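# Move six cart bottles into fridge, then close it

## Task

Carry all six bottles from the cart into the refrigerator so each ends up standing upright, and then close the refrigerator door fully. A glass bottle dropping any real distance counts as failure, as does the door being swung open or closed violently, or the robot toppling or finishing in a tilted state. At the end the gripper must have released everything and the robot must have backed away.

## Robot and tools

Robot: TidyBot++, a single-arm mobile robot. The base is 0.54 m long, 0.50 m wide and 0.38 m tall, on four driven casters, so it can drive forward, slide sideways and turn on the spot. A seven-joint Kinova arm with a two-finger Robotiq gripper sits on top; its shoulder is 0.12 m ahead of base centre and 0.68 m up. Segments: upper arm 0.42 m, forearm 0.31 m, hand 0.31 m to the hand point. Cameras: base_camera (fixed on the base, looking forward and down) and wrist_camera (fisheye, looking along the hand). The arm begins folded with the hand pointing down.

Frames: the base frame has its origin on the floor below base centre, x forward, y left, z up, in metres. hand_pose is the point between the finger pads in this frame; the hand's z axis runs out along the fingers and the fingers close along its y axis. The odometry frame is the base frame as it was at scene start; base_odometry (x, y, heading in rad, left positive, -3.142 to 3.142) is wheel-count only, so slip shows up as false travel and drift of a few cm builds up. base_tilt is in degrees, forward and right positive.

move: one action per call. Arguments:
- base: an object with any of translate_m (forward +, metres, -2 to 2), strafe_m (left +, metres, -2 to 2), rotate_rad (counter-clockwise from above +, radians, -6.3 to 6.3). All are offsets relative to the base's pose at the start of the command, not positions to reach.
- joints: an object of absolute angle targets keyed by joint_1_rad ... joint_7_rad (radians) and gripper_pos (0 fully open, about 85 mm gap, to 1 fully closed). joint_2_rad is limited to ±2.249, joint_4_rad to ±2.579, joint_6_rad to ±2.099; joints 1, 3, 5, 7 turn freely but take the shorter way, so send steps under half a turn. joint_1_rad positive turns the arm clockwise seen from above, the reverse of the base's rotate_rad sign.
- target: a single list of seven numbers [x, y, z, qw, qx, qy, qz]: an absolute hand pose in the base frame, metres plus a unit quaternion. With target, joints may only carry gripper_pos.
- speeds: caps for this action only: translate_m or strafe_m 0.05 to 0.5 m/s (give one of the two when both are used), rotate_rad 0.1 to 1.57 rad/s, gripper_pos.
- cameras: list of base_camera, wrist_camera or all; [] returns no images.
- blocking: true (default) returns once everything is at rest; false returns in about half a second while motion continues.
An unknown key makes the call invalid; an out-of-range value gets it refused, and then the remaining calls in that reply do not run.

wait(seconds 0 to 10, cameras) lets time pass and reports state; wait(0) shows an unfinished non-blocking move under earlier move. stop brakes all running motions. zoom_image(camera, region [x0, y0, x1, y1] in pixels, top-left origin, at most 504 x 504) enlarges part of the newest image. read_manual returns licence text only. finished_scene(scene 1 or 2) ends the scene irreversibly, so first make sure the bottles stand, the door is shut, the gripper is open and the robot has moved away.

Result lines: move is done or the worst status; base_status, joint_status and hand_status give per-motion endings: done, moving, off_target (stopped short, possibly still pushing), contact_stop or time_out (an unrequested stop; later calls in the reply are skipped), not_followed (target withheld). joint command not followed or pose unreachable means a safety check blocked the arm, with a cause. hand_target is where the joints' targets would place the hand; joint_positions gives readings; motor_effort is percent of maximum with the peak in brackets; on_its_own lists uncommanded behaviour; pictures names the image order; scene_time is elapsed time. ARM HIT, torque_fault, MOTOR HOT and limit_stop_at_motor_heat warn of collisions, overloads and overheating.

Practical notes: hand targets usually land within about 3 cm; to correct, shift the next target by (wanted minus hand_pose). To keep the hand steady, resend hand_target, not hand_pose. Held bottles make the arm sag; do not command a joint to its current reading while loaded. The arm neither slows nor detours around furniture and keeps pushing when blocked. A downward-pointing hand reaches only about 0.94 m high, and less when far out. Base accelerates at 0.5 m/s2; the robot thinks-in-real-time, so moves continue while you reason.

Avoid: releasing a bottle above a surface or letting it slip (grip firmly but not while it is pinned against something), swinging the door quickly (use low speeds), driving the base while the arm is snagged above about 0.6 m, reaching far from the folded pose over nearby furniture, or swinging an outstretched arm sideways, since these can tip the robot. Hard hits, strong pushes and long stretched holds cause torque faults or motor heat stops. Check camera images to confirm bottle placement and that the door has fully closed.

Each tool is called after ">>>" by a JSON object that holds its "name" and its "arguments".

## Session

>>> {"name": "move", "arguments": {}}

Scene clock: 0.00 s.
base_odometry: x=+0.000 y=+0.000 heading=+0.000
base_tilt: forward=+0.4 right=-0.4
base_status: not commanded
joint_positions: joint_1_rad=-0.034 joint_2_rad=-0.316 joint_3_rad=+3.139 joint_4_rad=-2.505 joint_5_rad=+0.038 joint_6_rad=-0.831 joint_7_rad=+1.575 gripper_pos=+0.000
joint_status: not commanded
motor_effort: joint_1_rad=+0 joint_2_rad=-3 joint_3_rad=+1 joint_4_rad=+12 joint_5_rad=+0 joint_6_rad=+1 joint_7_rad=+0
hand_pose: x=+0.2824 y=-0.0015 z=+0.5906 quat_wxyz=(+0.014, +0.998, +0.032, +0.061) (m; base frame)
hand_target: x=+0.2826 y=-0.0015 z=+0.5907 quat_wxyz=(+0.014, +0.998, +0.032, +0.061) (m; base frame)
hand_status: not commanded
pictures: base_camera, wrist_camera

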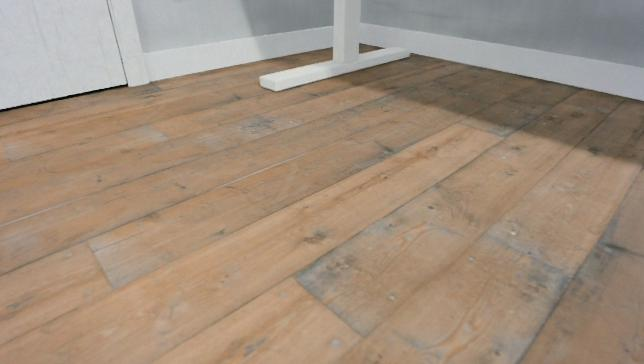

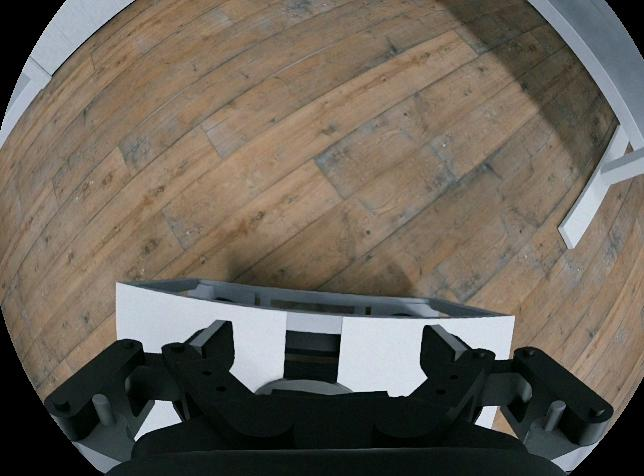

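>>> {"name": "move", "arguments": {"joints": {"joint_6_rad": 0.4}, "cameras": ["wrist_camera"]}}

>>> {"name": "move", "arguments": {"base": {"rotate_rad": 1.57}, "cameras": ["wrist_camera"]}}

>>> {"name": "move", "arguments": {"base": {"rotate_rad": 1.57}, "cameras": ["wrist_camera"]}}

>>> {"name": "move", "arguments": {"base": {"rotate_rad": 1.57}, "cameras": ["wrist_camera"]}}

Scene clock: 5.73 s.
move: done
base_odometry: x=+0.000 y=+0.000 heading=+0.000
base_tilt: forward=+0.4 right=-0.4
base_status: not commanded
joint_positions: joint_1_rad=-0.034 joint_2_rad=-0.316 joint_3_rad=+3.139 joint_4_rad=-2.505 joint_5_rad=+0.038 joint_6_rad=+0.350 joint_7_rad=+1.575 gripper_pos=+0.000
joint_status: all done
motor_effort: joint_1_rad=+0(1) joint_2_rad=-7(7) joint_3_rad=+1(1) joint_4_rad=+17(17) joint_5_rad=-1(1) joint_6_rad=+8(9) joint_7_rad=+0(1)
hand_pose: x=+0.5440 y=+0.0212 z=+0.8167 quat_wxyz=(-0.004, +0.795, +0.035, +0.606) (m; base frame)
hand_target: x=+0.5479 y=+0.0219 z=+0.8320 quat_wxyz=(-0.005, +0.779, +0.035, +0.626) (m; base frame)
hand_status: not commanded
pictures: wrist_camera
camera_calibration:
wrist_camera: T_world_to_cam=[[0.0305727, -0.996026, 0.0836538, -0.0691649], [-0.253251, -0.088681, -0.963327, 0.981118], [0.966917, 0.00826614, -0.254956, -0.184702], [0, 0, 0, 1]] pos_world=[0.429176, 0.0196432, 0.903833]

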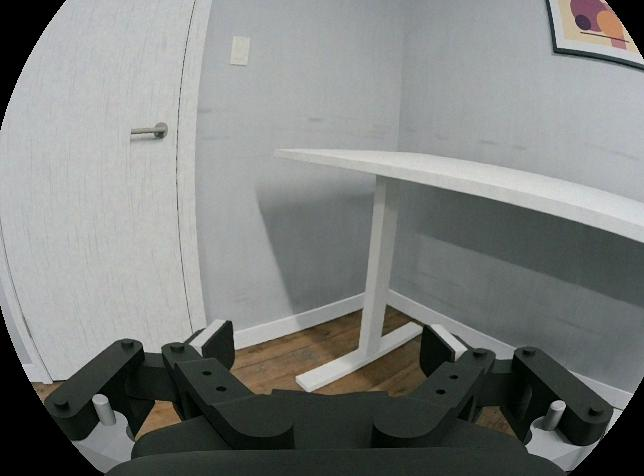

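Scene clock: 8.03 s.
move: done
base_odometry: x=+0.000 y=+0.000 heading=+1.570
base_tilt: forward=+0.4 right=-0.4
base_status: done
joint_positions: joint_1_rad=-0.035 joint_2_rad=-0.316 joint_3_rad=+3.139 joint_4_rad=-2.505 joint_5_rad=+0.038 joint_6_rad=+0.350 joint_7_rad=+1.575 gripper_pos=+0.000
joint_status: not commanded
motor_effort: joint_1_rad=+0(2) joint_2_rad=-7(8) joint_3_rad=+2(2) joint_4_rad=+17(17) joint_5_rad=-1(2) joint_6_rad=+8(9) joint_7_rad=+0(1)
hand_pose: x=+0.5440 y=+0.0215 z=+0.8167 quat_wxyz=(-0.004, +0.795, +0.035, +0.606) (m; base frame)
hand_target: x=+0.5479 y=+0.0219 z=+0.8320 quat_wxyz=(-0.005, +0.779, +0.035, +0.626) (m; base frame)
hand_status: not commanded
pictures: wrist_camera
camera_calibration:
wrist_camera: T_world_to_cam=[[0.0310992, -0.995996, 0.0838157, -0.0693371], [-0.25314, -0.0889709, -0.96333, 0.981099], [0.96693, 0.00874172, -0.254893, -0.184756], [0, 0, 0, 1]] pos_world=[0.429158, 0.0198449, 0.903841]

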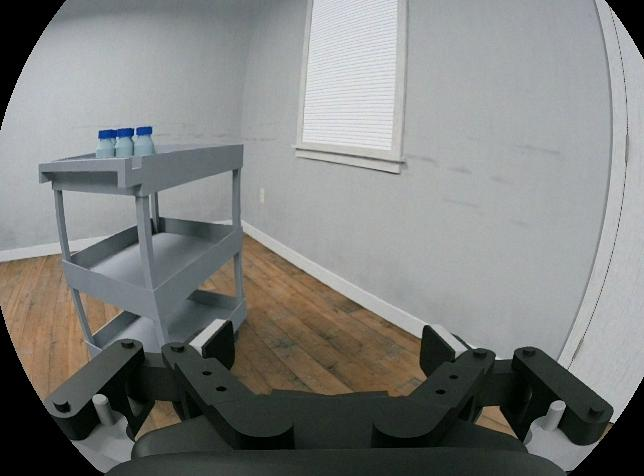

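Scene clock: 10.33 s.
move: done
base_odometry: x=+0.000 y=+0.000 heading=+3.140
base_tilt: forward=+0.4 right=-0.4
base_status: done
joint_positions: joint_1_rad=-0.035 joint_2_rad=-0.316 joint_3_rad=+3.138 joint_4_rad=-2.505 joint_5_rad=+0.038 joint_6_rad=+0.350 joint_7_rad=+1.575 gripper_pos=+0.000
joint_status: not commanded
motor_effort: joint_1_rad=+0(2) joint_2_rad=-7(8) joint_3_rad=+1(2) joint_4_rad=+15(17) joint_5_rad=+0(1) joint_6_rad=+8(9) joint_7_rad=+0(1)
hand_pose: x=+0.5440 y=+0.0216 z=+0.8167 quat_wxyz=(-0.004, +0.795, +0.035, +0.606) (m; base frame)
hand_target: x=+0.5479 y=+0.0219 z=+0.8320 quat_wxyz=(-0.005, +0.779, +0.035, +0.626) (m; base frame)
hand_status: not commanded
pictures: wrist_camera
camera_calibration:
wrist_camera: T_world_to_cam=[[0.0314296, -0.995976, 0.0839231, -0.0694488], [-0.253047, -0.0891581, -0.963337, 0.981087], [0.966943, 0.00904079, -0.254831, -0.184811], [0, 0, 0, 1]] pos_world=[0.429146, 0.0199734, 0.90385]

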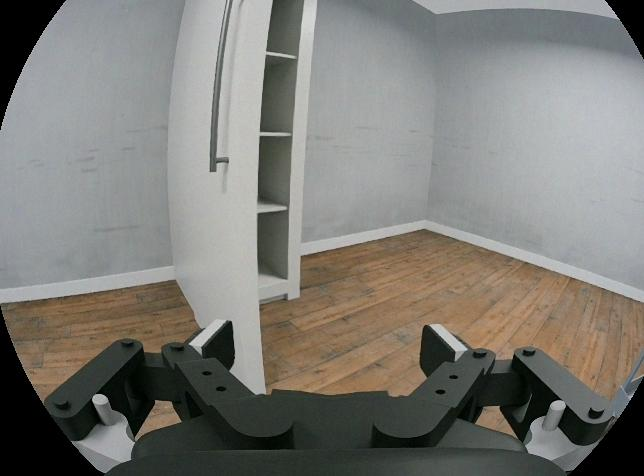

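Scene clock: 12.63 s.
move: done
base_odometry: x=+0.000 y=+0.000 heading=-1.574
base_tilt: forward=+0.4 right=-0.4
base_status: done
joint_positions: joint_1_rad=-0.035 joint_2_rad=-0.316 joint_3_rad=+3.138 joint_4_rad=-2.505 joint_5_rad=+0.038 joint_6_rad=+0.350 joint_7_rad=+1.575 gripper_pos=+0.000
joint_status: not commanded
motor_effort: joint_1_rad=+0(1) joint_2_rad=-7(8) joint_3_rad=+1(2) joint_4_rad=+16(17) joint_5_rad=-1(1) joint_6_rad=+9(9) joint_7_rad=+1(1)
hand_pose: x=+0.5440 y=+0.0217 z=+0.8167 quat_wxyz=(-0.004, +0.795, +0.035, +0.606) (m; base frame)
hand_target: x=+0.5479 y=+0.0219 z=+0.8320 quat_wxyz=(-0.005, +0.779, +0.035, +0.626) (m; base frame)
hand_status: not commanded
pictures: wrist_camera
camera_calibration:
wrist_camera: T_world_to_cam=[[0.0316457, -0.995964, 0.0839924, -0.0695201], [-0.252908, -0.0892789, -0.963362, 0.981078], [0.966973, 0.00924397, -0.254712, -0.184923], [0, 0, 0, 1]] pos_world=[0.429138, 0.0200595, 0.903871]

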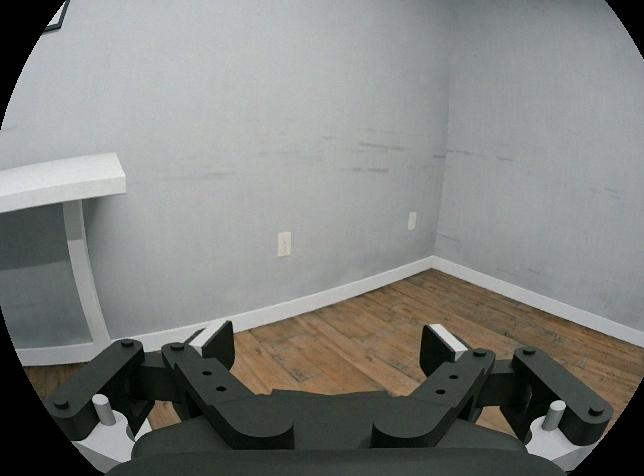

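>>> {"name": "move", "arguments": {"base": {"translate_m": -0.5, "strafe_m": -0.4, "rotate_rad": -1.0}}}

>>> {"name": "move", "arguments": {"base": {"rotate_rad": -1.35}}}

Scene clock: 27.10 s.
move: done
base_odometry: x=-0.399 y=+0.501 heading=-2.574
base_tilt: forward=+0.4 right=-0.4
base_status: done
joint_positions: joint_1_rad=-0.035 joint_2_rad=-0.314 joint_3_rad=+3.136 joint_4_rad=-2.505 joint_5_rad=+0.038 joint_6_rad=+0.351 joint_7_rad=+1.575 gripper_pos=+0.000
joint_status: not commanded
motor_effort: joint_1_rad=+0(2) joint_2_rad=-7(10) joint_3_rad=+1(4) joint_4_rad=+17(17) joint_5_rad=-1(2) joint_6_rad=+9(9) joint_7_rad=+0(1)
hand_pose: x=+0.5442 y=+0.0226 z=+0.8164 quat_wxyz=(-0.005, +0.795, +0.036, +0.606) (m; base frame)
hand_target: x=+0.5479 y=+0.0219 z=+0.8320 quat_wxyz=(-0.005, +0.779, +0.035, +0.626) (m; base frame)
hand_status: not commanded
pictures: base_camera, wrist_camera
camera_calibration:
wrist_camera: T_world_to_cam=[[0.03347, -0.99586, 0.0845182, -0.0700775], [-0.253022, -0.0902538, -0.963242, 0.980906], [0.966881, 0.0108547, -0.254995, -0.18504], [0, 0, 0, 1]] pos_world=[0.429448, 0.0207517, 0.903588]

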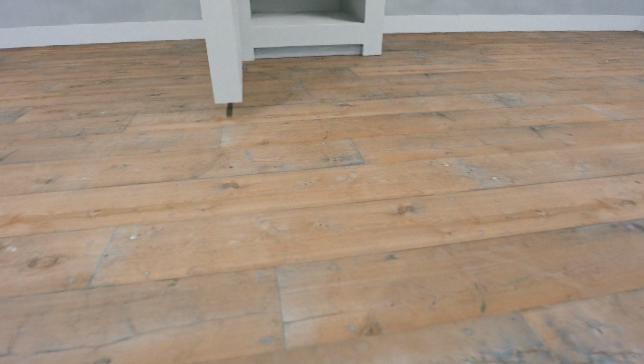

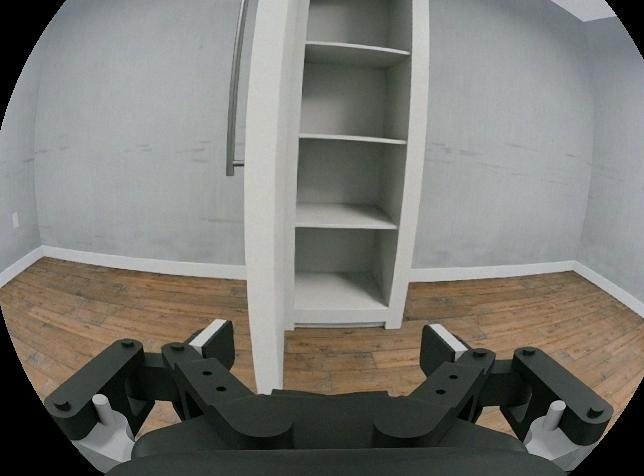

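Scene clock: 29.23 s.
move: done
base_odometry: x=-0.399 y=+0.501 heading=+2.359
base_tilt: forward=+0.3 right=-0.4
base_status: done
joint_positions: joint_1_rad=-0.034 joint_2_rad=-0.314 joint_3_rad=+3.138 joint_4_rad=-2.505 joint_5_rad=+0.038 joint_6_rad=+0.351 joint_7_rad=+1.575 gripper_pos=+0.000
joint_status: not commanded
motor_effort: joint_1_rad=+0(1) joint_2_rad=-7(8) joint_3_rad=+1(3) joint_4_rad=+17(17) joint_5_rad=+0(2) joint_6_rad=+9(9) joint_7_rad=+0(1)
hand_pose: x=+0.5443 y=+0.0218 z=+0.8164 quat_wxyz=(-0.004, +0.795, +0.035, +0.606) (m; base frame)
hand_target: x=+0.5479 y=+0.0219 z=+0.8320 quat_wxyz=(-0.005, +0.779, +0.035, +0.626) (m; base frame)
hand_status: not commanded
pictures: base_camera, wrist_camera
camera_calibration:
wrist_camera: T_world_to_cam=[[0.0317706, -0.99596, 0.0839845, -0.0695119], [-0.253193, -0.0893059, -0.963285, 0.980967], [0.966894, 0.00933986, -0.255008, -0.18505], [0, 0, 0, 1]] pos_world=[0.429507, 0.0201034, 0.9036]

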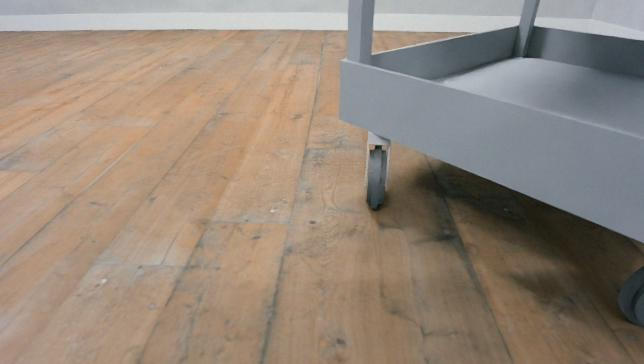

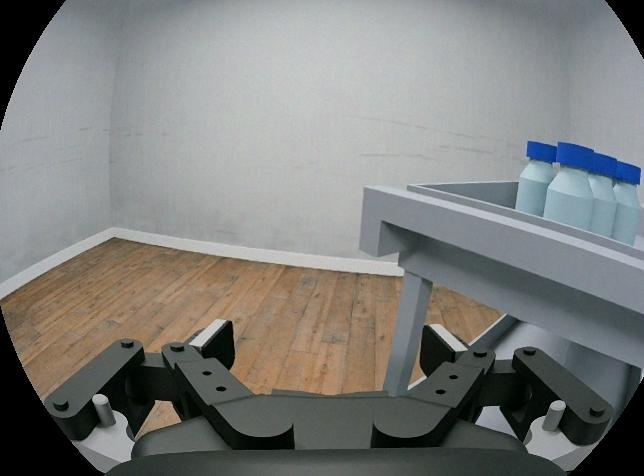

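>>> {"name": "move", "arguments": {"base": {"translate_m": 0.12, "strafe_m": 0.26, "rotate_rad": -0.789}, "joints": {"joint_4_rad": -1.9, "joint_6_rad": -0.5}}}

Scene clock: 54.23 s.
move: done
base_odometry: x=-0.667 y=+0.402 heading=+1.570
base_tilt: forward=+0.3 right=-0.4
base_status: done
joint_positions: joint_1_rad=-0.037 joint_2_rad=-0.315 joint_3_rad=+3.139 joint_4_rad=-1.930 joint_5_rad=+0.038 joint_6_rad=-0.441 joint_7_rad=+1.575 gripper_pos=+0.000
joint_status: all done
motor_effort: joint_1_rad=+0(12) joint_2_rad=-9(10) joint_3_rad=+1(12) joint_4_rad=+19(22) joint_5_rad=+0(2) joint_6_rad=+8(13) joint_7_rad=+0(2)
hand_pose: x=+0.5778 y=+0.0145 z=+0.9232 quat_wxyz=(+0.007, +0.856, +0.029, +0.517) (m; base frame)
hand_target: x=+0.5737 y=+0.0126 z=+0.9246 quat_wxyz=(+0.008, +0.863, +0.028, +0.504) (m; base frame)
hand_status: not commanded
pictures: base_camera, wrist_camera
camera_calibration:
wrist_camera: T_world_to_cam=[[0.0242153, -0.995123, 0.0956211, -0.0931726], [-0.45484, -0.0961429, -0.885368, 1.13629], [0.890244, -0.0220529, -0.45495, 0.0391809], [0, 0, 0, 1]] pos_world=[0.484207, 0.0173921, 1.03277]

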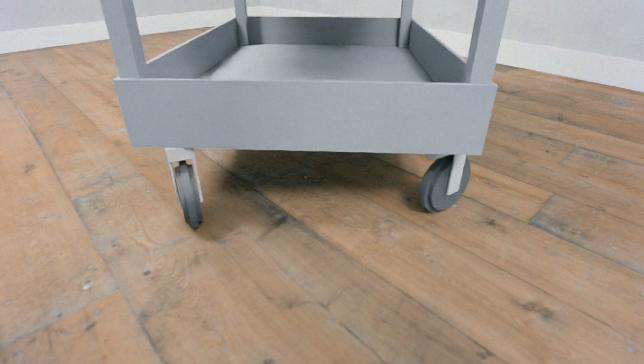

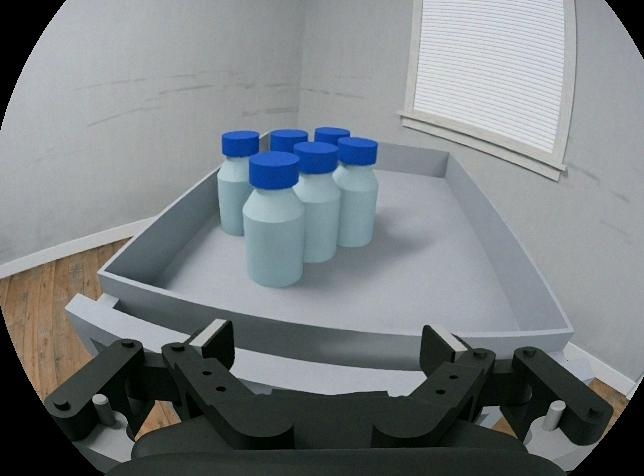

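>>> {"name": "move", "arguments": {"base": {"translate_m": -0.2, "strafe_m": 0.18, "rotate_rad": 2.14}}}

Scene clock: 83.50 s.
move: done
base_odometry: x=-0.847 y=+0.202 heading=-2.574
base_tilt: forward=+0.3 right=-0.4
base_status: done
joint_positions: joint_1_rad=-0.037 joint_2_rad=-0.315 joint_3_rad=+3.137 joint_4_rad=-1.929 joint_5_rad=+0.038 joint_6_rad=-0.444 joint_7_rad=+1.575 gripper_pos=+0.000
joint_status: not commanded
motor_effort: joint_1_rad=+1(2) joint_2_rad=-10(13) joint_3_rad=+1(3) joint_4_rad=+18(19) joint_5_rad=-1(2) joint_6_rad=+8(8) joint_7_rad=+0(1)
hand_pose: x=+0.5777 y=+0.0152 z=+0.9229 quat_wxyz=(+0.007, +0.856, +0.030, +0.516) (m; base frame)
hand_target: x=+0.5737 y=+0.0126 z=+0.9246 quat_wxyz=(+0.008, +0.863, +0.028, +0.504) (m; base frame)
hand_status: not commanded
pictures: base_camera, wrist_camera
camera_calibration:
wrist_camera: T_world_to_cam=[[0.0256279, -0.995039, 0.0961244, -0.0937364], [-0.456449, -0.0971947, -0.884425, 1.13616], [0.88938, -0.02121, -0.456676, 0.0412514], [0, 0, 0, 1]] pos_world=[0.484312, 0.0180321, 1.03269]

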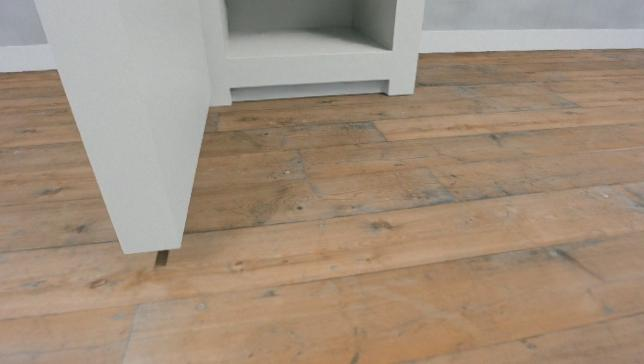

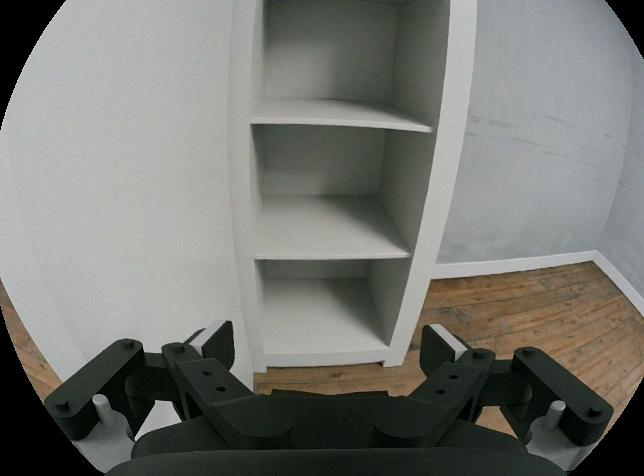

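>>> {"name": "move", "arguments": {"base": {"translate_m": -0.164, "strafe_m": -0.047, "rotate_rad": -2.138}, "cameras": []}}

>>> {"name": "move", "arguments": {"joints": {"joint_1_rad": 0, "joint_2_rad": 0.285, "joint_3_rad": 3.1416, "joint_4_rad": -1.085, "joint_5_rad": 0, "joint_6_rad": -0.812, "joint_7_rad": 1.571}}}

Scene clock: 134.17 s.
move: done
base_odometry: x=-0.734 y=+0.330 heading=+1.572
base_tilt: forward=+0.3 right=-0.4
base_status: done
joint_positions: joint_1_rad=-0.037 joint_2_rad=-0.315 joint_3_rad=+3.139 joint_4_rad=-1.927 joint_5_rad=+0.038 joint_6_rad=-0.446 joint_7_rad=+1.575 gripper_pos=+0.000
joint_status: not commanded
motor_effort: joint_1_rad=+1(2) joint_2_rad=-9(14) joint_3_rad=+1(3) joint_4_rad=+18(20) joint_5_rad=-1(1) joint_6_rad=+8(8) joint_7_rad=+0(1)
hand_pose: x=+0.5775 y=+0.0144 z=+0.9236 quat_wxyz=(+0.007, +0.856, +0.029, +0.516) (m; base frame)
hand_target: x=+0.5737 y=+0.0126 z=+0.9246 quat_wxyz=(+0.008, +0.863, +0.028, +0.504) (m; base frame)
hand_status: not commanded
pictures: none
No camera images: "cameras" was empty.

Scene clock: 136.27 s.
move: done
base_odometry: x=-0.734 y=+0.330 heading=+1.572
base_tilt: forward=+0.3 right=-0.3
base_status: not commanded
joint_positions: joint_1_rad=-0.020 joint_2_rad=+0.271 joint_3_rad=+3.139 joint_4_rad=-1.116 joint_5_rad=+0.038 joint_6_rad=-0.754 joint_7_rad=+1.575 gripper_pos=+0.000
joint_status: all done
motor_effort: joint_1_rad=+0(2) joint_2_rad=-28(29) joint_3_rad=+0(2) joint_4_rad=+17(20) joint_5_rad=+0(2) joint_6_rad=+7(9) joint_7_rad=+0(2)
hand_pose: x=+0.8027 y=+0.0088 z=+0.9770 quat_wxyz=(+0.013, +0.877, +0.018, +0.480) (m; base frame)
hand_target: x=+0.8003 y=+0.0014 z=+0.9697 quat_wxyz=(+0.000, +0.887, +0.000, +0.462) (m; base frame)
hand_status: not commanded
pictures: base_camera, wrist_camera
camera_calibration:
wrist_camera: T_world_to_cam=[[0.00429998, -0.995506, 0.0945966, -0.0925038], [-0.53074, -0.0824463, -0.843515, 1.30564], [0.847524, -0.0465791, -0.52871, -0.0300684], [0, 0, 0, 1]] pos_world=[0.718838, 0.0141566, 1.09418]

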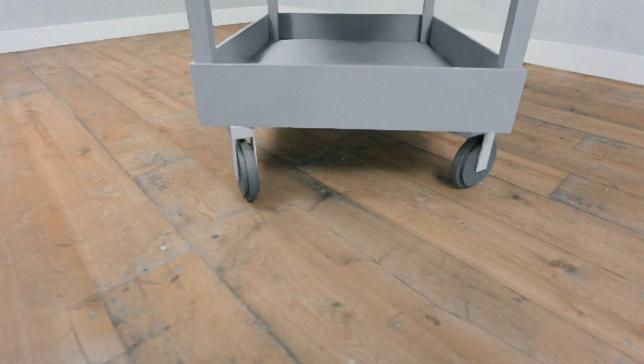

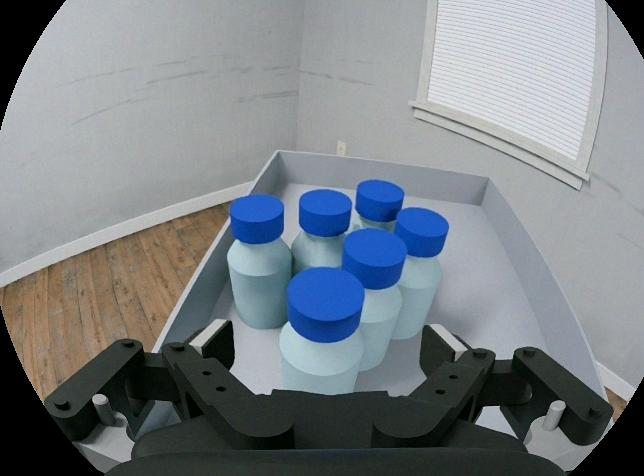

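>>> {"name": "move", "arguments": {"base": {"translate_m": 0.078}, "cameras": []}}

>>> {"name": "move", "arguments": {"joints": {"joint_2_rad": 0.27, "joint_4_rad": -1.314, "joint_6_rad": -0.6}, "cameras": ["wrist_camera"]}}

Scene clock: 150.80 s.
move: done
base_odometry: x=-0.734 y=+0.408 heading=+1.571
base_tilt: forward=+0.4 right=-0.4
base_status: done
joint_positions: joint_1_rad=-0.018 joint_2_rad=+0.284 joint_3_rad=+3.139 joint_4_rad=-1.112 joint_5_rad=+0.038 joint_6_rad=-0.758 joint_7_rad=+1.575 gripper_pos=+0.000
joint_status: not commanded
motor_effort: joint_1_rad=+0(1) joint_2_rad=-28(31) joint_3_rad=+0(1) joint_4_rad=+17(19) joint_5_rad=+0(1) joint_6_rad=+7(8) joint_7_rad=+0(1)
hand_pose: x=+0.8062 y=+0.0068 z=+0.9695 quat_wxyz=(+0.014, +0.880, +0.016, +0.474) (m; base frame)
hand_target: x=+0.8003 y=+0.0014 z=+0.9697 quat_wxyz=(+0.000, +0.887, +0.000, +0.462) (m; base frame)
hand_status: not commanded
pictures: none
No camera images: "cameras" was empty.

Scene clock: 152.03 s.
move: done
base_odometry: x=-0.734 y=+0.408 heading=+1.571
base_tilt: forward=+0.4 right=-0.4
base_status: not commanded
joint_positions: joint_1_rad=-0.018 joint_2_rad=+0.284 joint_3_rad=+3.139 joint_4_rad=-1.298 joint_5_rad=+0.038 joint_6_rad=-0.652 joint_7_rad=+1.575 gripper_pos=+0.000
joint_status: all done
motor_effort: joint_1_rad=+0(1) joint_2_rad=-28(30) joint_3_rad=+1(1) joint_4_rad=+18(20) joint_5_rad=-1(1) joint_6_rad=+7(8) joint_7_rad=+0(1)
hand_pose: x=+0.7963 y=+0.0076 z=+0.8907 quat_wxyz=(+0.013, +0.899, +0.019, +0.438) (m; base frame)
hand_target: x=+0.8001 y=+0.0014 z=+0.9040 quat_wxyz=(+0.000, +0.888, +0.000, +0.461) (m; base frame)
hand_status: not commanded
pictures: wrist_camera
camera_calibration:
wrist_camera: T_world_to_cam=[[0.0142927, -0.995274, 0.0960471, -0.0946858], [-0.607348, -0.0849479, -0.789881, 1.24261], [0.794307, -0.0470445, -0.605692, 0.0406132], [0, 0, 0, 1]] pos_world=[0.723789, 0.0132291, 1.01521]

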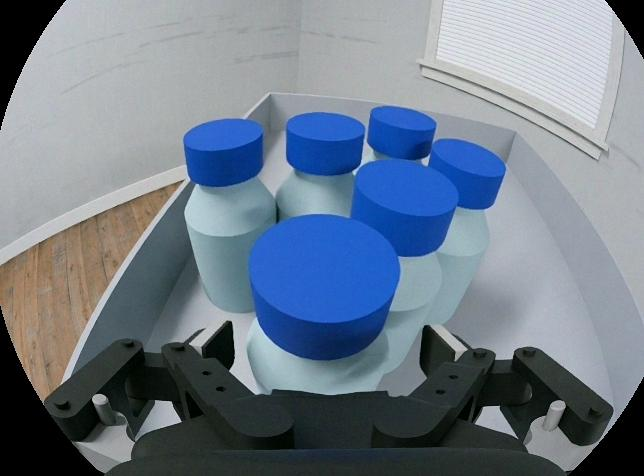

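>>> {"name": "move", "arguments": {"joints": {"joint_2_rad": 0.284, "joint_4_rad": -1.452, "joint_6_rad": -0.42}, "cameras": ["wrist_camera"]}}

Scene clock: 156.67 s.
move: done
base_odometry: x=-0.734 y=+0.408 heading=+1.571
base_tilt: forward=+0.4 right=-0.4
base_status: not commanded
joint_positions: joint_1_rad=-0.018 joint_2_rad=+0.284 joint_3_rad=+3.139 joint_4_rad=-1.436 joint_5_rad=+0.038 joint_6_rad=-0.473 joint_7_rad=+1.575 gripper_pos=+0.000
joint_status: all done
motor_effort: joint_1_rad=+1(1) joint_2_rad=-28(30) joint_3_rad=+1(1) joint_4_rad=+18(20) joint_5_rad=+0(1) joint_6_rad=+7(9) joint_7_rad=+0(1)
hand_pose: x=+0.8005 y=+0.0096 z=+0.8577 quat_wxyz=(+0.011, +0.889, +0.022, +0.457) (m; base frame)
hand_target: x=+0.8065 y=+0.0014 z=+0.8621 quat_wxyz=(+0.000, +0.881, +0.000, +0.473) (m; base frame)
hand_status: not commanded
pictures: wrist_camera
camera_calibration:
wrist_camera: T_world_to_cam=[[0.0171287, -0.995299, 0.0953212, -0.0913176], [-0.573821, -0.0878576, -0.814255, 1.21334], [0.818802, -0.0407502, -0.572628, -0.0306482], [0, 0, 0, 1]] pos_world=[0.722901, 0.0144642, 0.979125]

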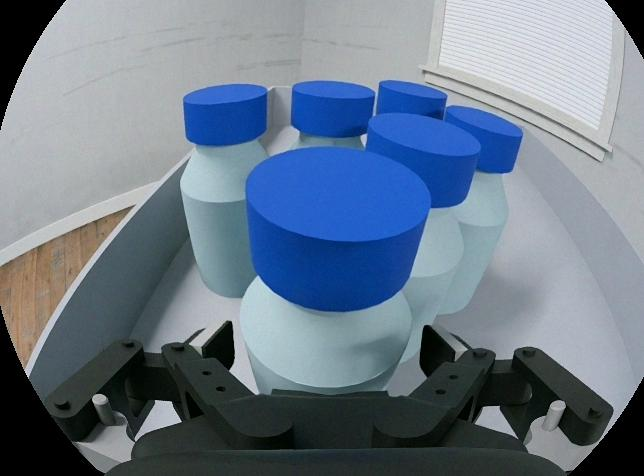

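>>> {"name": "move", "arguments": {"joints": {"joint_2_rad": 0.284, "joint_4_rad": -1.5, "joint_6_rad": -0.36}, "cameras": ["wrist_camera"]}}

Scene clock: 161.23 s.
move: done
base_odometry: x=-0.734 y=+0.408 heading=+1.571
base_tilt: forward=+0.4 right=-0.4
base_status: not commanded
joint_positions: joint_1_rad=-0.018 joint_2_rad=+0.284 joint_3_rad=+3.139 joint_4_rad=-1.485 joint_5_rad=+0.038 joint_6_rad=-0.408 joint_7_rad=+1.575 gripper_pos=+0.000
joint_status: all done
motor_effort: joint_1_rad=+0(1) joint_2_rad=-28(29) joint_3_rad=+1(1) joint_4_rad=+18(19) joint_5_rad=-1(1) joint_6_rad=+7(8) joint_7_rad=+0(1)
hand_pose: x=+0.8007 y=+0.0103 z=+0.8468 quat_wxyz=(+0.011, +0.886, +0.023, +0.464) (m; base frame)
hand_target: x=+0.8057 y=+0.0014 z=+0.8504 quat_wxyz=(+0.000, +0.878, +0.000, +0.478) (m; base frame)
hand_status: not commanded
pictures: wrist_camera
camera_calibration:
wrist_camera: T_world_to_cam=[[0.0180139, -0.995328, 0.0948553, -0.0898849], [-0.560437, -0.0886175, -0.823442, 1.2017], [0.828001, -0.038327, -0.559415, -0.0556725], [0, 0, 0, 1]] pos_world=[0.721196, 0.0148935, 0.966917]

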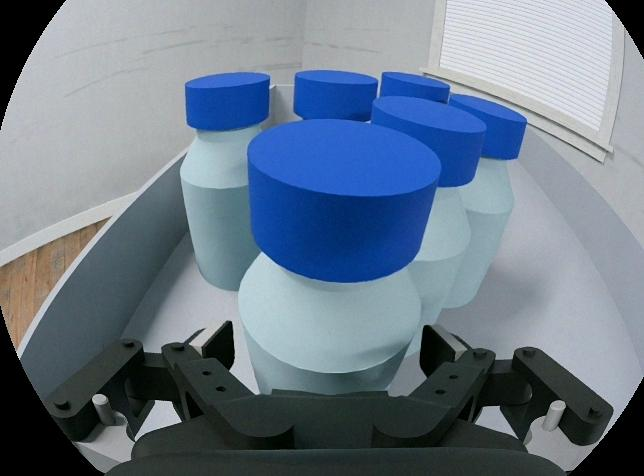

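>>> {"name": "move", "arguments": {"joints": {"gripper_pos": 0.4}, "cameras": ["wrist_camera"]}}

Scene clock: 167.33 s.
move: off_target
base_odometry: x=-0.734 y=+0.408 heading=+1.571
base_tilt: forward=+0.4 right=-0.4
base_status: not commanded
joint_positions: joint_1_rad=-0.017 joint_2_rad=+0.283 joint_3_rad=+3.138 joint_4_rad=-1.485 joint_5_rad=+0.037 joint_6_rad=-0.408 joint_7_rad=+1.575 gripper_pos=+0.250
joint_status: gripper_pos off_target (ended at +0.250, target +0.400)
motor_effort: joint_1_rad=+2(3) joint_2_rad=-26(28) joint_3_rad=+2(3) joint_4_rad=+17(19) joint_5_rad=+0(1) joint_6_rad=+8(9) joint_7_rad=+0(1)
hand_pose: x=+0.8006 y=+0.0107 z=+0.8476 quat_wxyz=(+0.010, +0.885, +0.022, +0.465) (m; base frame)
hand_target: x=+0.8057 y=+0.0014 z=+0.8504 quat_wxyz=(+0.000, +0.878, +0.000, +0.478) (m; base frame)
hand_status: not commanded
pictures: wrist_camera
camera_calibration:
wrist_camera: T_world_to_cam=[[0.0180135, -0.995473, 0.0933229, -0.0882676], [-0.559224, -0.0874043, -0.824396, 1.20214], [0.828821, -0.0373382, -0.558267, -0.0567402], [0, 0, 0, 1]] pos_world=[0.720886, 0.015086, 0.967603]

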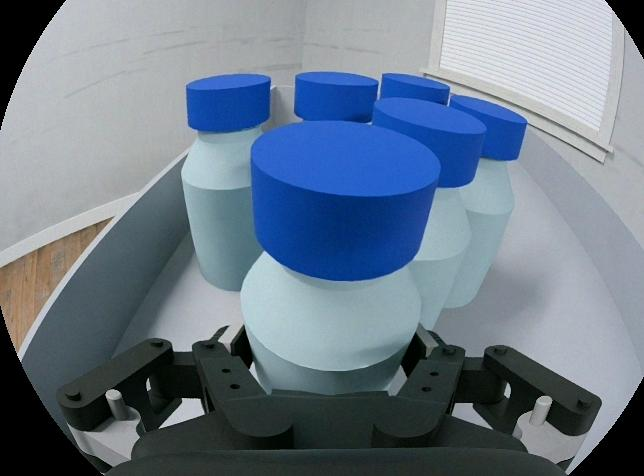

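>>> {"name": "move", "arguments": {"joints": {"joint_2_rad": 0.284, "joint_4_rad": -1.085, "joint_6_rad": -0.812}, "cameras": ["wrist_camera"]}}

Scene clock: 171.33 s.
move: done
base_odometry: x=-0.734 y=+0.408 heading=+1.571
base_tilt: forward=+0.4 right=-0.4
base_status: not commanded
joint_positions: joint_1_rad=-0.017 joint_2_rad=+0.312 joint_3_rad=+3.138 joint_4_rad=-1.143 joint_5_rad=+0.037 joint_6_rad=-0.777 joint_7_rad=+1.575 gripper_pos=+0.250
joint_status: all done
motor_effort: joint_1_rad=+1(3) joint_2_rad=-33(36) joint_3_rad=+2(3) joint_4_rad=+23(25) joint_5_rad=+0(1) joint_6_rad=+11(14) joint_7_rad=+1(1)
hand_pose: x=+0.8060 y=+0.0073 z=+0.9270 quat_wxyz=(+0.013, +0.898, +0.017, +0.439) (m; base frame)
hand_target: x=+0.8000 y=+0.0014 z=+0.9703 quat_wxyz=(+0.000, +0.887, +0.000, +0.462) (m; base frame)
hand_status: not commanded
pictures: wrist_camera
camera_calibration:
wrist_camera: T_world_to_cam=[[0.010153, -0.995513, 0.0940742, -0.0935076], [-0.606721, -0.0809156, -0.790786, 1.27743], [0.79485, -0.049048, -0.60482, 0.0536709], [0, 0, 0, 1]] pos_world=[0.733334, 0.0129085, 1.05143]

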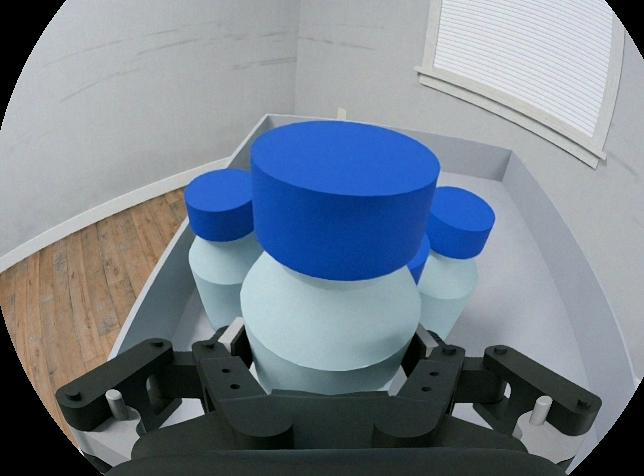

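>>> {"name": "move", "arguments": {"joints": {"joint_2_rad": 0.339, "joint_4_rad": -0.806, "joint_6_rad": -1.036}, "cameras": ["wrist_camera"]}}

Scene clock: 181.77 s.
move: done
base_odometry: x=-0.734 y=+0.408 heading=+1.571
base_tilt: forward=+0.4 right=-0.4
base_status: not commanded
joint_positions: joint_1_rad=-0.017 joint_2_rad=+0.352 joint_3_rad=+3.138 joint_4_rad=-0.860 joint_5_rad=+0.037 joint_6_rad=-0.999 joint_7_rad=+1.575 gripper_pos=+0.250
joint_status: all done
motor_effort: joint_1_rad=+0(1) joint_2_rad=-35(36) joint_3_rad=+1(1) joint_4_rad=+21(24) joint_5_rad=+0(1) joint_6_rad=+11(12) joint_7_rad=+0(1)
hand_pose: x=+0.8081 y=+0.0054 z=+1.0009 quat_wxyz=(+0.014, +0.894, +0.013, +0.448) (m; base frame)
hand_target: x=+0.8003 y=+0.0014 z=+1.0301 quat_wxyz=(+0.000, +0.887, +0.000, +0.462) (m; base frame)
hand_status: not commanded
pictures: wrist_camera
camera_calibration:
wrist_camera: T_world_to_cam=[[0.0000262554, -0.995788, 0.0916902, -0.0917282], [-0.590146, -0.0740366, -0.803894, 1.33673], [0.807296, -0.0540895, -0.587662, 0.0693329], [0, 0, 0, 1]] pos_world=[0.732896, 0.0113753, 1.12374]

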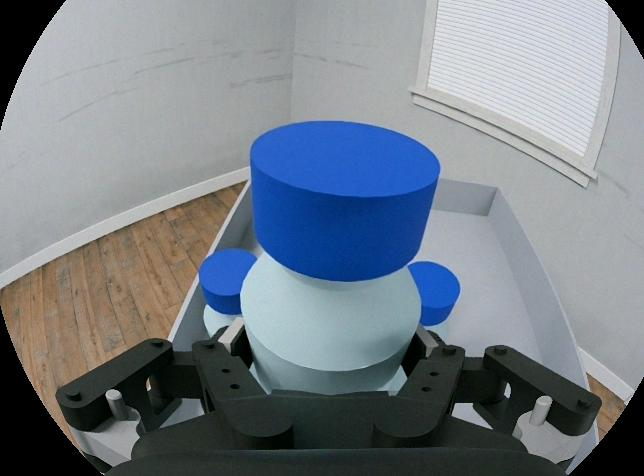

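>>> {"name": "move", "arguments": {"base": {"translate_m": -0.35}, "cameras": []}}

>>> {"name": "move", "arguments": {"base": {"translate_m": 0.194, "strafe_m": 0.429, "rotate_rad": 2.271}, "speeds": {"rotate_rad": 1.0}}}

Scene clock: 185.63 s.
move: done
base_odometry: x=-0.734 y=+0.057 heading=+1.571
base_tilt: forward=+0.4 right=-0.4
base_status: done
joint_positions: joint_1_rad=-0.014 joint_2_rad=+0.371 joint_3_rad=+3.138 joint_4_rad=-0.859 joint_5_rad=+0.037 joint_6_rad=-1.006 joint_7_rad=+1.575 gripper_pos=+0.250
joint_status: not commanded
motor_effort: joint_1_rad=+1(2) joint_2_rad=-35(39) joint_3_rad=+1(2) joint_4_rad=+22(23) joint_5_rad=+0(1) joint_6_rad=+11(12) joint_7_rad=+0(1)
hand_pose: x=+0.8129 y=+0.0032 z=+0.9870 quat_wxyz=(+0.015, +0.899, +0.011, +0.438) (m; base frame)
hand_target: x=+0.8003 y=+0.0014 z=+1.0301 quat_wxyz=(+0.000, +0.887, +0.000, +0.462) (m; base frame)
hand_status: not commanded
pictures: none
No camera images: "cameras" was empty.

Scene clock: 189.33 s.
move: done
base_odometry: x=-1.163 y=+0.252 heading=-2.442
base_tilt: forward=+0.3 right=-0.4
base_status: done
joint_positions: joint_1_rad=-0.006 joint_2_rad=+0.375 joint_3_rad=+3.137 joint_4_rad=-0.858 joint_5_rad=+0.034 joint_6_rad=-1.006 joint_7_rad=+1.575 gripper_pos=+0.250
joint_status: not commanded
motor_effort: joint_1_rad=+0(7) joint_2_rad=-35(39) joint_3_rad=+1(4) joint_4_rad=+22(22) joint_5_rad=+0(3) joint_6_rad=+11(11) joint_7_rad=+0(1)
hand_pose: x=+0.8138 y=-0.0011 z=+0.9849 quat_wxyz=(+0.015, +0.900, +0.008, +0.436) (m; base frame)
hand_target: x=+0.8003 y=+0.0014 z=+1.0301 quat_wxyz=(+0.000, +0.887, +0.000, +0.462) (m; base frame)
hand_status: not commanded
pictures: base_camera, wrist_camera
camera_calibration:
wrist_camera: T_world_to_cam=[[-0.00711241, -0.995985, 0.0892402, -0.0885097], [-0.612613, -0.0661948, -0.787606, 1.32896], [0.790351, -0.0602715, -0.609682, 0.0904378], [0, 0, 0, 1]] pos_world=[0.742033, 0.00526705, 1.10974]

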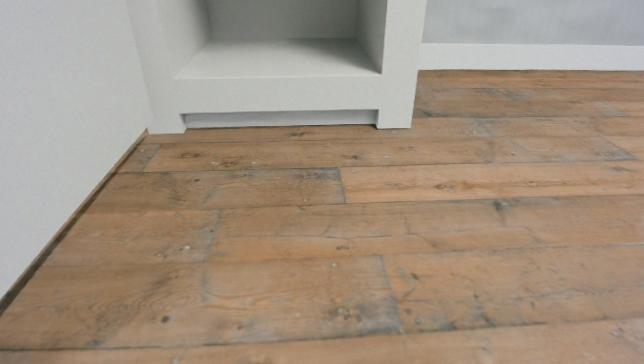

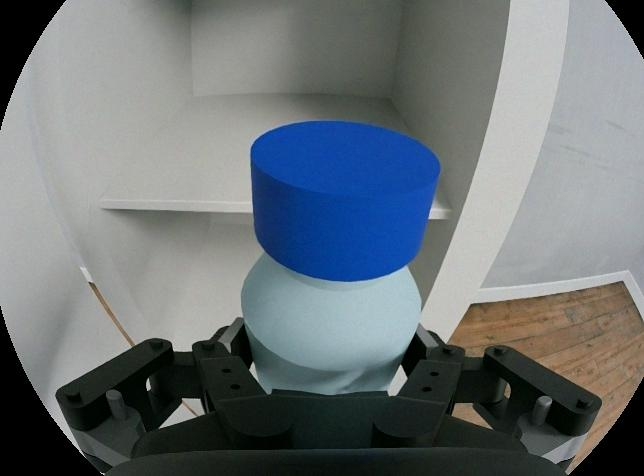

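>>> {"name": "move", "arguments": {"base": {"translate_m": 0.476, "strafe_m": 0.02, "rotate_rad": 0.17}, "speeds": {"translate_m": 0.3, "rotate_rad": 0.5}}}

Scene clock: 203.50 s.
move: done
base_odometry: x=-1.515 y=-0.070 heading=-2.271
base_tilt: forward=+0.4 right=-0.4
base_status: done
joint_positions: joint_1_rad=-0.005 joint_2_rad=+0.378 joint_3_rad=+3.137 joint_4_rad=-0.858 joint_5_rad=+0.025 joint_6_rad=-1.008 joint_7_rad=+1.575 gripper_pos=+0.250
joint_status: not commanded
motor_effort: joint_1_rad=+0(7) joint_2_rad=-36(39) joint_3_rad=+1(5) joint_4_rad=+21(22) joint_5_rad=+0(2) joint_6_rad=+11(12) joint_7_rad=+0(1)
hand_pose: x=+0.8145 y=+0.0006 z=+0.9826 quat_wxyz=(+0.011, +0.901, +0.007, +0.434) (m; base frame)
hand_target: x=+0.8003 y=+0.0014 z=+1.0301 quat_wxyz=(+0.000, +0.887, +0.000, +0.462) (m; base frame)
hand_status: not commanded
pictures: base_camera, wrist_camera
camera_calibration:
wrist_camera: T_world_to_cam=[[-0.00476833, -0.996704, 0.0809778, -0.0804101], [-0.615852, -0.0608727, -0.785507, 1.32825], [0.787848, -0.0536159, -0.613532, 0.0943795], [0, 0, 0, 1]] pos_world=[0.743266, 0.00576936, 1.10777]

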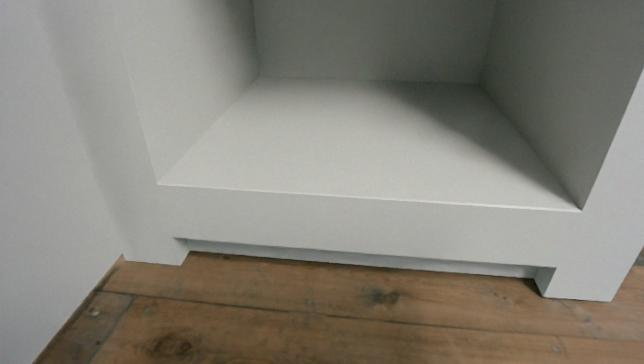

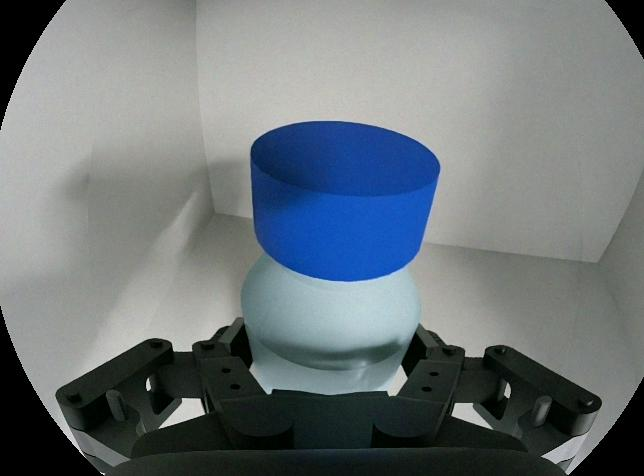

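>>> {"name": "move", "arguments": {"joints": {"joint_2_rad": 0.285, "joint_4_rad": -1.08, "joint_6_rad": -0.74}, "cameras": ["wrist_camera"]}}

Scene clock: 210.13 s.
move: done
base_odometry: x=-1.515 y=-0.070 heading=-2.271
base_tilt: forward=+0.3 right=-0.4
base_status: not commanded
joint_positions: joint_1_rad=-0.005 joint_2_rad=+0.317 joint_3_rad=+3.137 joint_4_rad=-1.061 joint_5_rad=+0.025 joint_6_rad=-0.800 joint_7_rad=+1.575 gripper_pos=+0.251
joint_status: all done
motor_effort: joint_1_rad=-2(2) joint_2_rad=-28(36) joint_3_rad=-1(1) joint_4_rad=+17(22) joint_5_rad=-2(3) joint_6_rad=+8(11) joint_7_rad=+0(1)
hand_pose: x=+0.8142 y=+0.0015 z=+0.9646 quat_wxyz=(+0.010, +0.886, +0.009, +0.464) (m; base frame)
hand_target: x=+0.8129 y=+0.0014 z=+0.9913 quat_wxyz=(+0.000, +0.869, +0.000, +0.495) (m; base frame)
hand_status: not commanded
pictures: wrist_camera
camera_calibration:
wrist_camera: T_world_to_cam=[[-0.00550158, -0.99663, 0.0818379, -0.0782933], [-0.562902, -0.064555, -0.823999, 1.30798], [0.826506, -0.0506, -0.56065, 0.00117629], [0, 0, 0, 1]] pos_world=[0.73486, 0.00646659, 1.08484]

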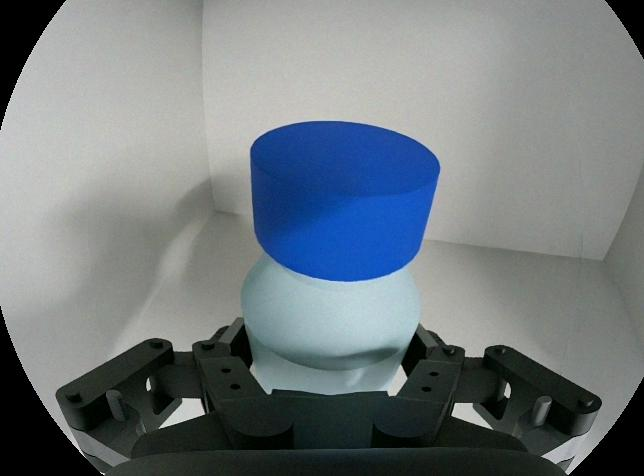

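>>> {"name": "move", "arguments": {"joints": {"joint_2_rad": 0.285, "joint_4_rad": -1.14, "joint_6_rad": -0.68}, "cameras": []}}

>>> {"name": "move", "arguments": {"joints": {"joint_2_rad": 0.285, "joint_4_rad": -1.17, "joint_6_rad": -0.65}, "cameras": ["wrist_camera"]}}

Scene clock: 218.97 s.
move: done
base_odometry: x=-1.515 y=-0.070 heading=-2.271
base_tilt: forward=+0.4 right=-0.4
base_status: not commanded
joint_positions: joint_1_rad=-0.005 joint_2_rad=+0.299 joint_3_rad=+3.138 joint_4_rad=-1.114 joint_5_rad=+0.025 joint_6_rad=-0.733 joint_7_rad=+1.575 gripper_pos=+0.251
joint_status: all done
motor_effort: joint_1_rad=-1(2) joint_2_rad=-25(28) joint_3_rad=-1(1) joint_4_rad=+17(18) joint_5_rad=-2(2) joint_6_rad=+8(8) joint_7_rad=-1(1)
hand_pose: x=+0.8146 y=+0.0018 z=+0.9639 quat_wxyz=(+0.010, +0.879, +0.009, +0.477) (m; base frame)
hand_target: x=+0.8162 y=+0.0014 z=+0.9728 quat_wxyz=(+0.000, +0.869, +0.000, +0.495) (m; base frame)
hand_status: not commanded
pictures: none
No camera images: "cameras" was empty.

Scene clock: 219.60 s.
move: done
base_odometry: x=-1.515 y=-0.070 heading=-2.271
base_tilt: forward=+0.4 right=-0.4
base_status: not commanded
joint_positions: joint_1_rad=-0.005 joint_2_rad=+0.289 joint_3_rad=+3.138 joint_4_rad=-1.141 joint_5_rad=+0.025 joint_6_rad=-0.700 joint_7_rad=+1.575 gripper_pos=+0.251
joint_status: all done
motor_effort: joint_1_rad=-2(2) joint_2_rad=-24(25) joint_3_rad=-1(1) joint_4_rad=+16(18) joint_5_rad=-2(3) joint_6_rad=+8(9) joint_7_rad=+0(1)
hand_pose: x=+0.8141 y=+0.0019 z=+0.9639 quat_wxyz=(+0.010, +0.875, +0.010, +0.484) (m; base frame)
hand_target: x=+0.8175 y=+0.0014 z=+0.9634 quat_wxyz=(+0.000, +0.869, +0.000, +0.495) (m; base frame)
hand_status: not commanded
pictures: wrist_camera
camera_calibration:
wrist_camera: T_world_to_cam=[[-0.00732995, -0.996625, 0.0817625, -0.0763296], [-0.523426, -0.0658446, -0.849523, 1.29981], [0.85204, -0.0490236, -0.521177, -0.0579486], [0, 0, 0, 1]] pos_world=[0.72917, 0.00667281, 1.08026]

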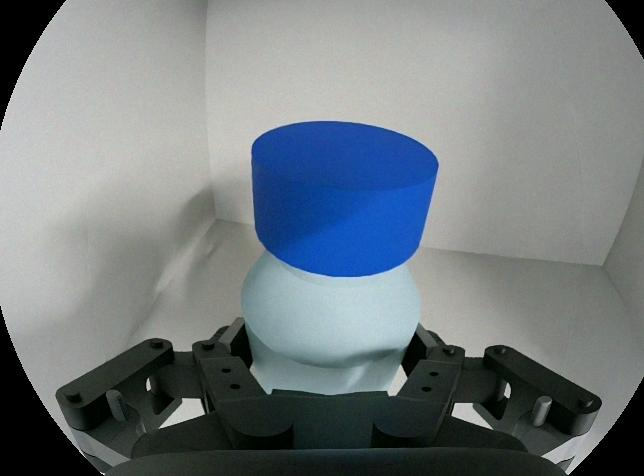

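>>> {"name": "move", "arguments": {"joints": {"joint_2_rad": 0.285, "joint_4_rad": -1.13, "joint_6_rad": -0.76}, "cameras": ["wrist_camera"]}}

Scene clock: 223.57 s.
move: done
base_odometry: x=-1.515 y=-0.070 heading=-2.271
base_tilt: forward=+0.4 right=-0.4
base_status: not commanded
joint_positions: joint_1_rad=-0.005 joint_2_rad=+0.289 joint_3_rad=+3.138 joint_4_rad=-1.127 joint_5_rad=+0.025 joint_6_rad=-0.729 joint_7_rad=+1.575 gripper_pos=+0.251
joint_status: all done
motor_effort: joint_1_rad=+1(2) joint_2_rad=-26(29) joint_3_rad=+1(1) joint_4_rad=+15(18) joint_5_rad=-1(3) joint_6_rad=+5(8) joint_7_rad=+0(1)
hand_pose: x=+0.8109 y=+0.0017 z=+0.9641 quat_wxyz=(+0.010, +0.879, +0.009, +0.478) (m; base frame)
hand_target: x=+0.8040 y=+0.0014 z=+0.9575 quat_wxyz=(+0.000, +0.885, +0.000, +0.465) (m; base frame)
hand_status: not commanded
pictures: wrist_camera
camera_calibration:
wrist_camera: T_world_to_cam=[[-0.00678733, -0.996618, 0.0818925, -0.0771363], [-0.536415, -0.0654858, -0.84141, 1.30104], [0.843927, -0.0496392, -0.534156, -0.0360491], [0, 0, 0, 1]] pos_world=[0.727796, 0.00653472, 1.08177]

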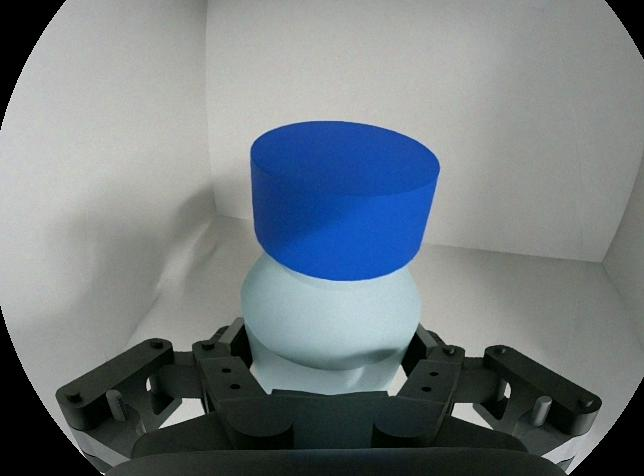

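>>> {"name": "move", "arguments": {"joints": {"gripper_pos": 0.18}, "cameras": ["wrist_camera"]}}

Scene clock: 225.87 s.
move: done
base_odometry: x=-1.515 y=-0.070 heading=-2.271
base_tilt: forward=+0.4 right=-0.4
base_status: not commanded
joint_positions: joint_1_rad=-0.005 joint_2_rad=+0.290 joint_3_rad=+3.138 joint_4_rad=-1.129 joint_5_rad=+0.025 joint_6_rad=-0.732 joint_7_rad=+1.575 gripper_pos=+0.180
joint_status: all done
motor_effort: joint_1_rad=+0(2) joint_2_rad=-28(31) joint_3_rad=+1(2) joint_4_rad=+18(19) joint_5_rad=+0(1) joint_6_rad=+7(8) joint_7_rad=+0(1)
hand_pose: x=+0.8104 y=+0.0017 z=+0.9624 quat_wxyz=(+0.010, +0.880, +0.009, +0.476) (m; base frame)
hand_target: x=+0.8040 y=+0.0014 z=+0.9575 quat_wxyz=(+0.000, +0.885, +0.000, +0.465) (m; base frame)
hand_status: not commanded
pictures: wrist_camera
camera_calibration:
wrist_camera: T_world_to_cam=[[-0.00649621, -0.996616, 0.0819461, -0.0773017], [-0.53994, -0.0654794, -0.839153, 1.3], [0.841678, -0.0496973, -0.537687, -0.0313313], [0, 0, 0, 1]] pos_world=[0.72779, 0.00652592, 1.08038]

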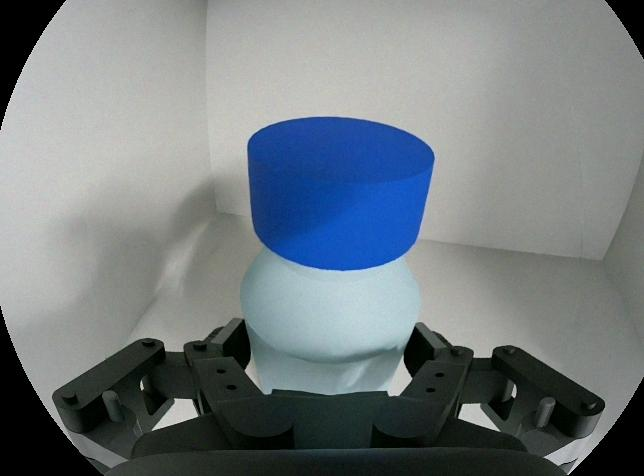

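>>> {"name": "move", "arguments": {"joints": {"gripper_pos": 0}, "cameras": []}}

>>> {"name": "move", "arguments": {"base": {"translate_m": -0.2}, "speeds": {"translate_m": 0.3}, "cameras": ["wrist_camera"]}}

Scene clock: 228.30 s.
move: done
base_odometry: x=-1.515 y=-0.070 heading=-2.271
base_tilt: forward=+0.4 right=-0.4
base_status: not commanded
joint_positions: joint_1_rad=-0.005 joint_2_rad=+0.290 joint_3_rad=+3.138 joint_4_rad=-1.129 joint_5_rad=+0.025 joint_6_rad=-0.732 joint_7_rad=+1.575 gripper_pos=+0.000
joint_status: all done
motor_effort: joint_1_rad=+0(1) joint_2_rad=-28(28) joint_3_rad=+1(1) joint_4_rad=+18(19) joint_5_rad=+0(1) joint_6_rad=+8(8) joint_7_rad=+0(1)
hand_pose: x=+0.8104 y=+0.0017 z=+0.9624 quat_wxyz=(+0.010, +0.880, +0.009, +0.476) (m; base frame)
hand_target: x=+0.8040 y=+0.0014 z=+0.9575 quat_wxyz=(+0.000, +0.885, +0.000, +0.465) (m; base frame)
hand_status: not commanded
pictures: none
No camera images: "cameras" was empty.

Scene clock: 229.87 s.
move: done
base_odometry: x=-1.386 y=+0.083 heading=-2.271
base_tilt: forward=+0.4 right=-0.4
base_status: done
joint_positions: joint_1_rad=-0.005 joint_2_rad=+0.290 joint_3_rad=+3.138 joint_4_rad=-1.129 joint_5_rad=+0.025 joint_6_rad=-0.732 joint_7_rad=+1.575 gripper_pos=+0.000
joint_status: not commanded
motor_effort: joint_1_rad=+0(1) joint_2_rad=-28(32) joint_3_rad=+1(2) joint_4_rad=+18(19) joint_5_rad=+0(1) joint_6_rad=+7(8) joint_7_rad=+0(1)
hand_pose: x=+0.8106 y=+0.0016 z=+0.9619 quat_wxyz=(+0.010, +0.880, +0.009, +0.475) (m; base frame)
hand_target: x=+0.8040 y=+0.0014 z=+0.9575 quat_wxyz=(+0.000, +0.885, +0.000, +0.465) (m; base frame)
hand_status: not commanded
pictures: wrist_camera
camera_calibration:
wrist_camera: T_world_to_cam=[[-0.00656398, -0.996614, 0.0819612, -0.0773039], [-0.540441, -0.065426, -0.838834, 1.29984], [0.841356, -0.0498013, -0.538181, -0.0309565], [0, 0, 0, 1]] pos_world=[0.728025, 0.00645958, 1.08003]

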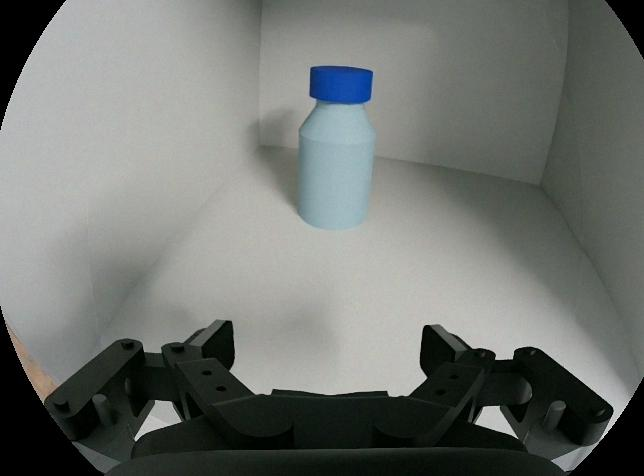

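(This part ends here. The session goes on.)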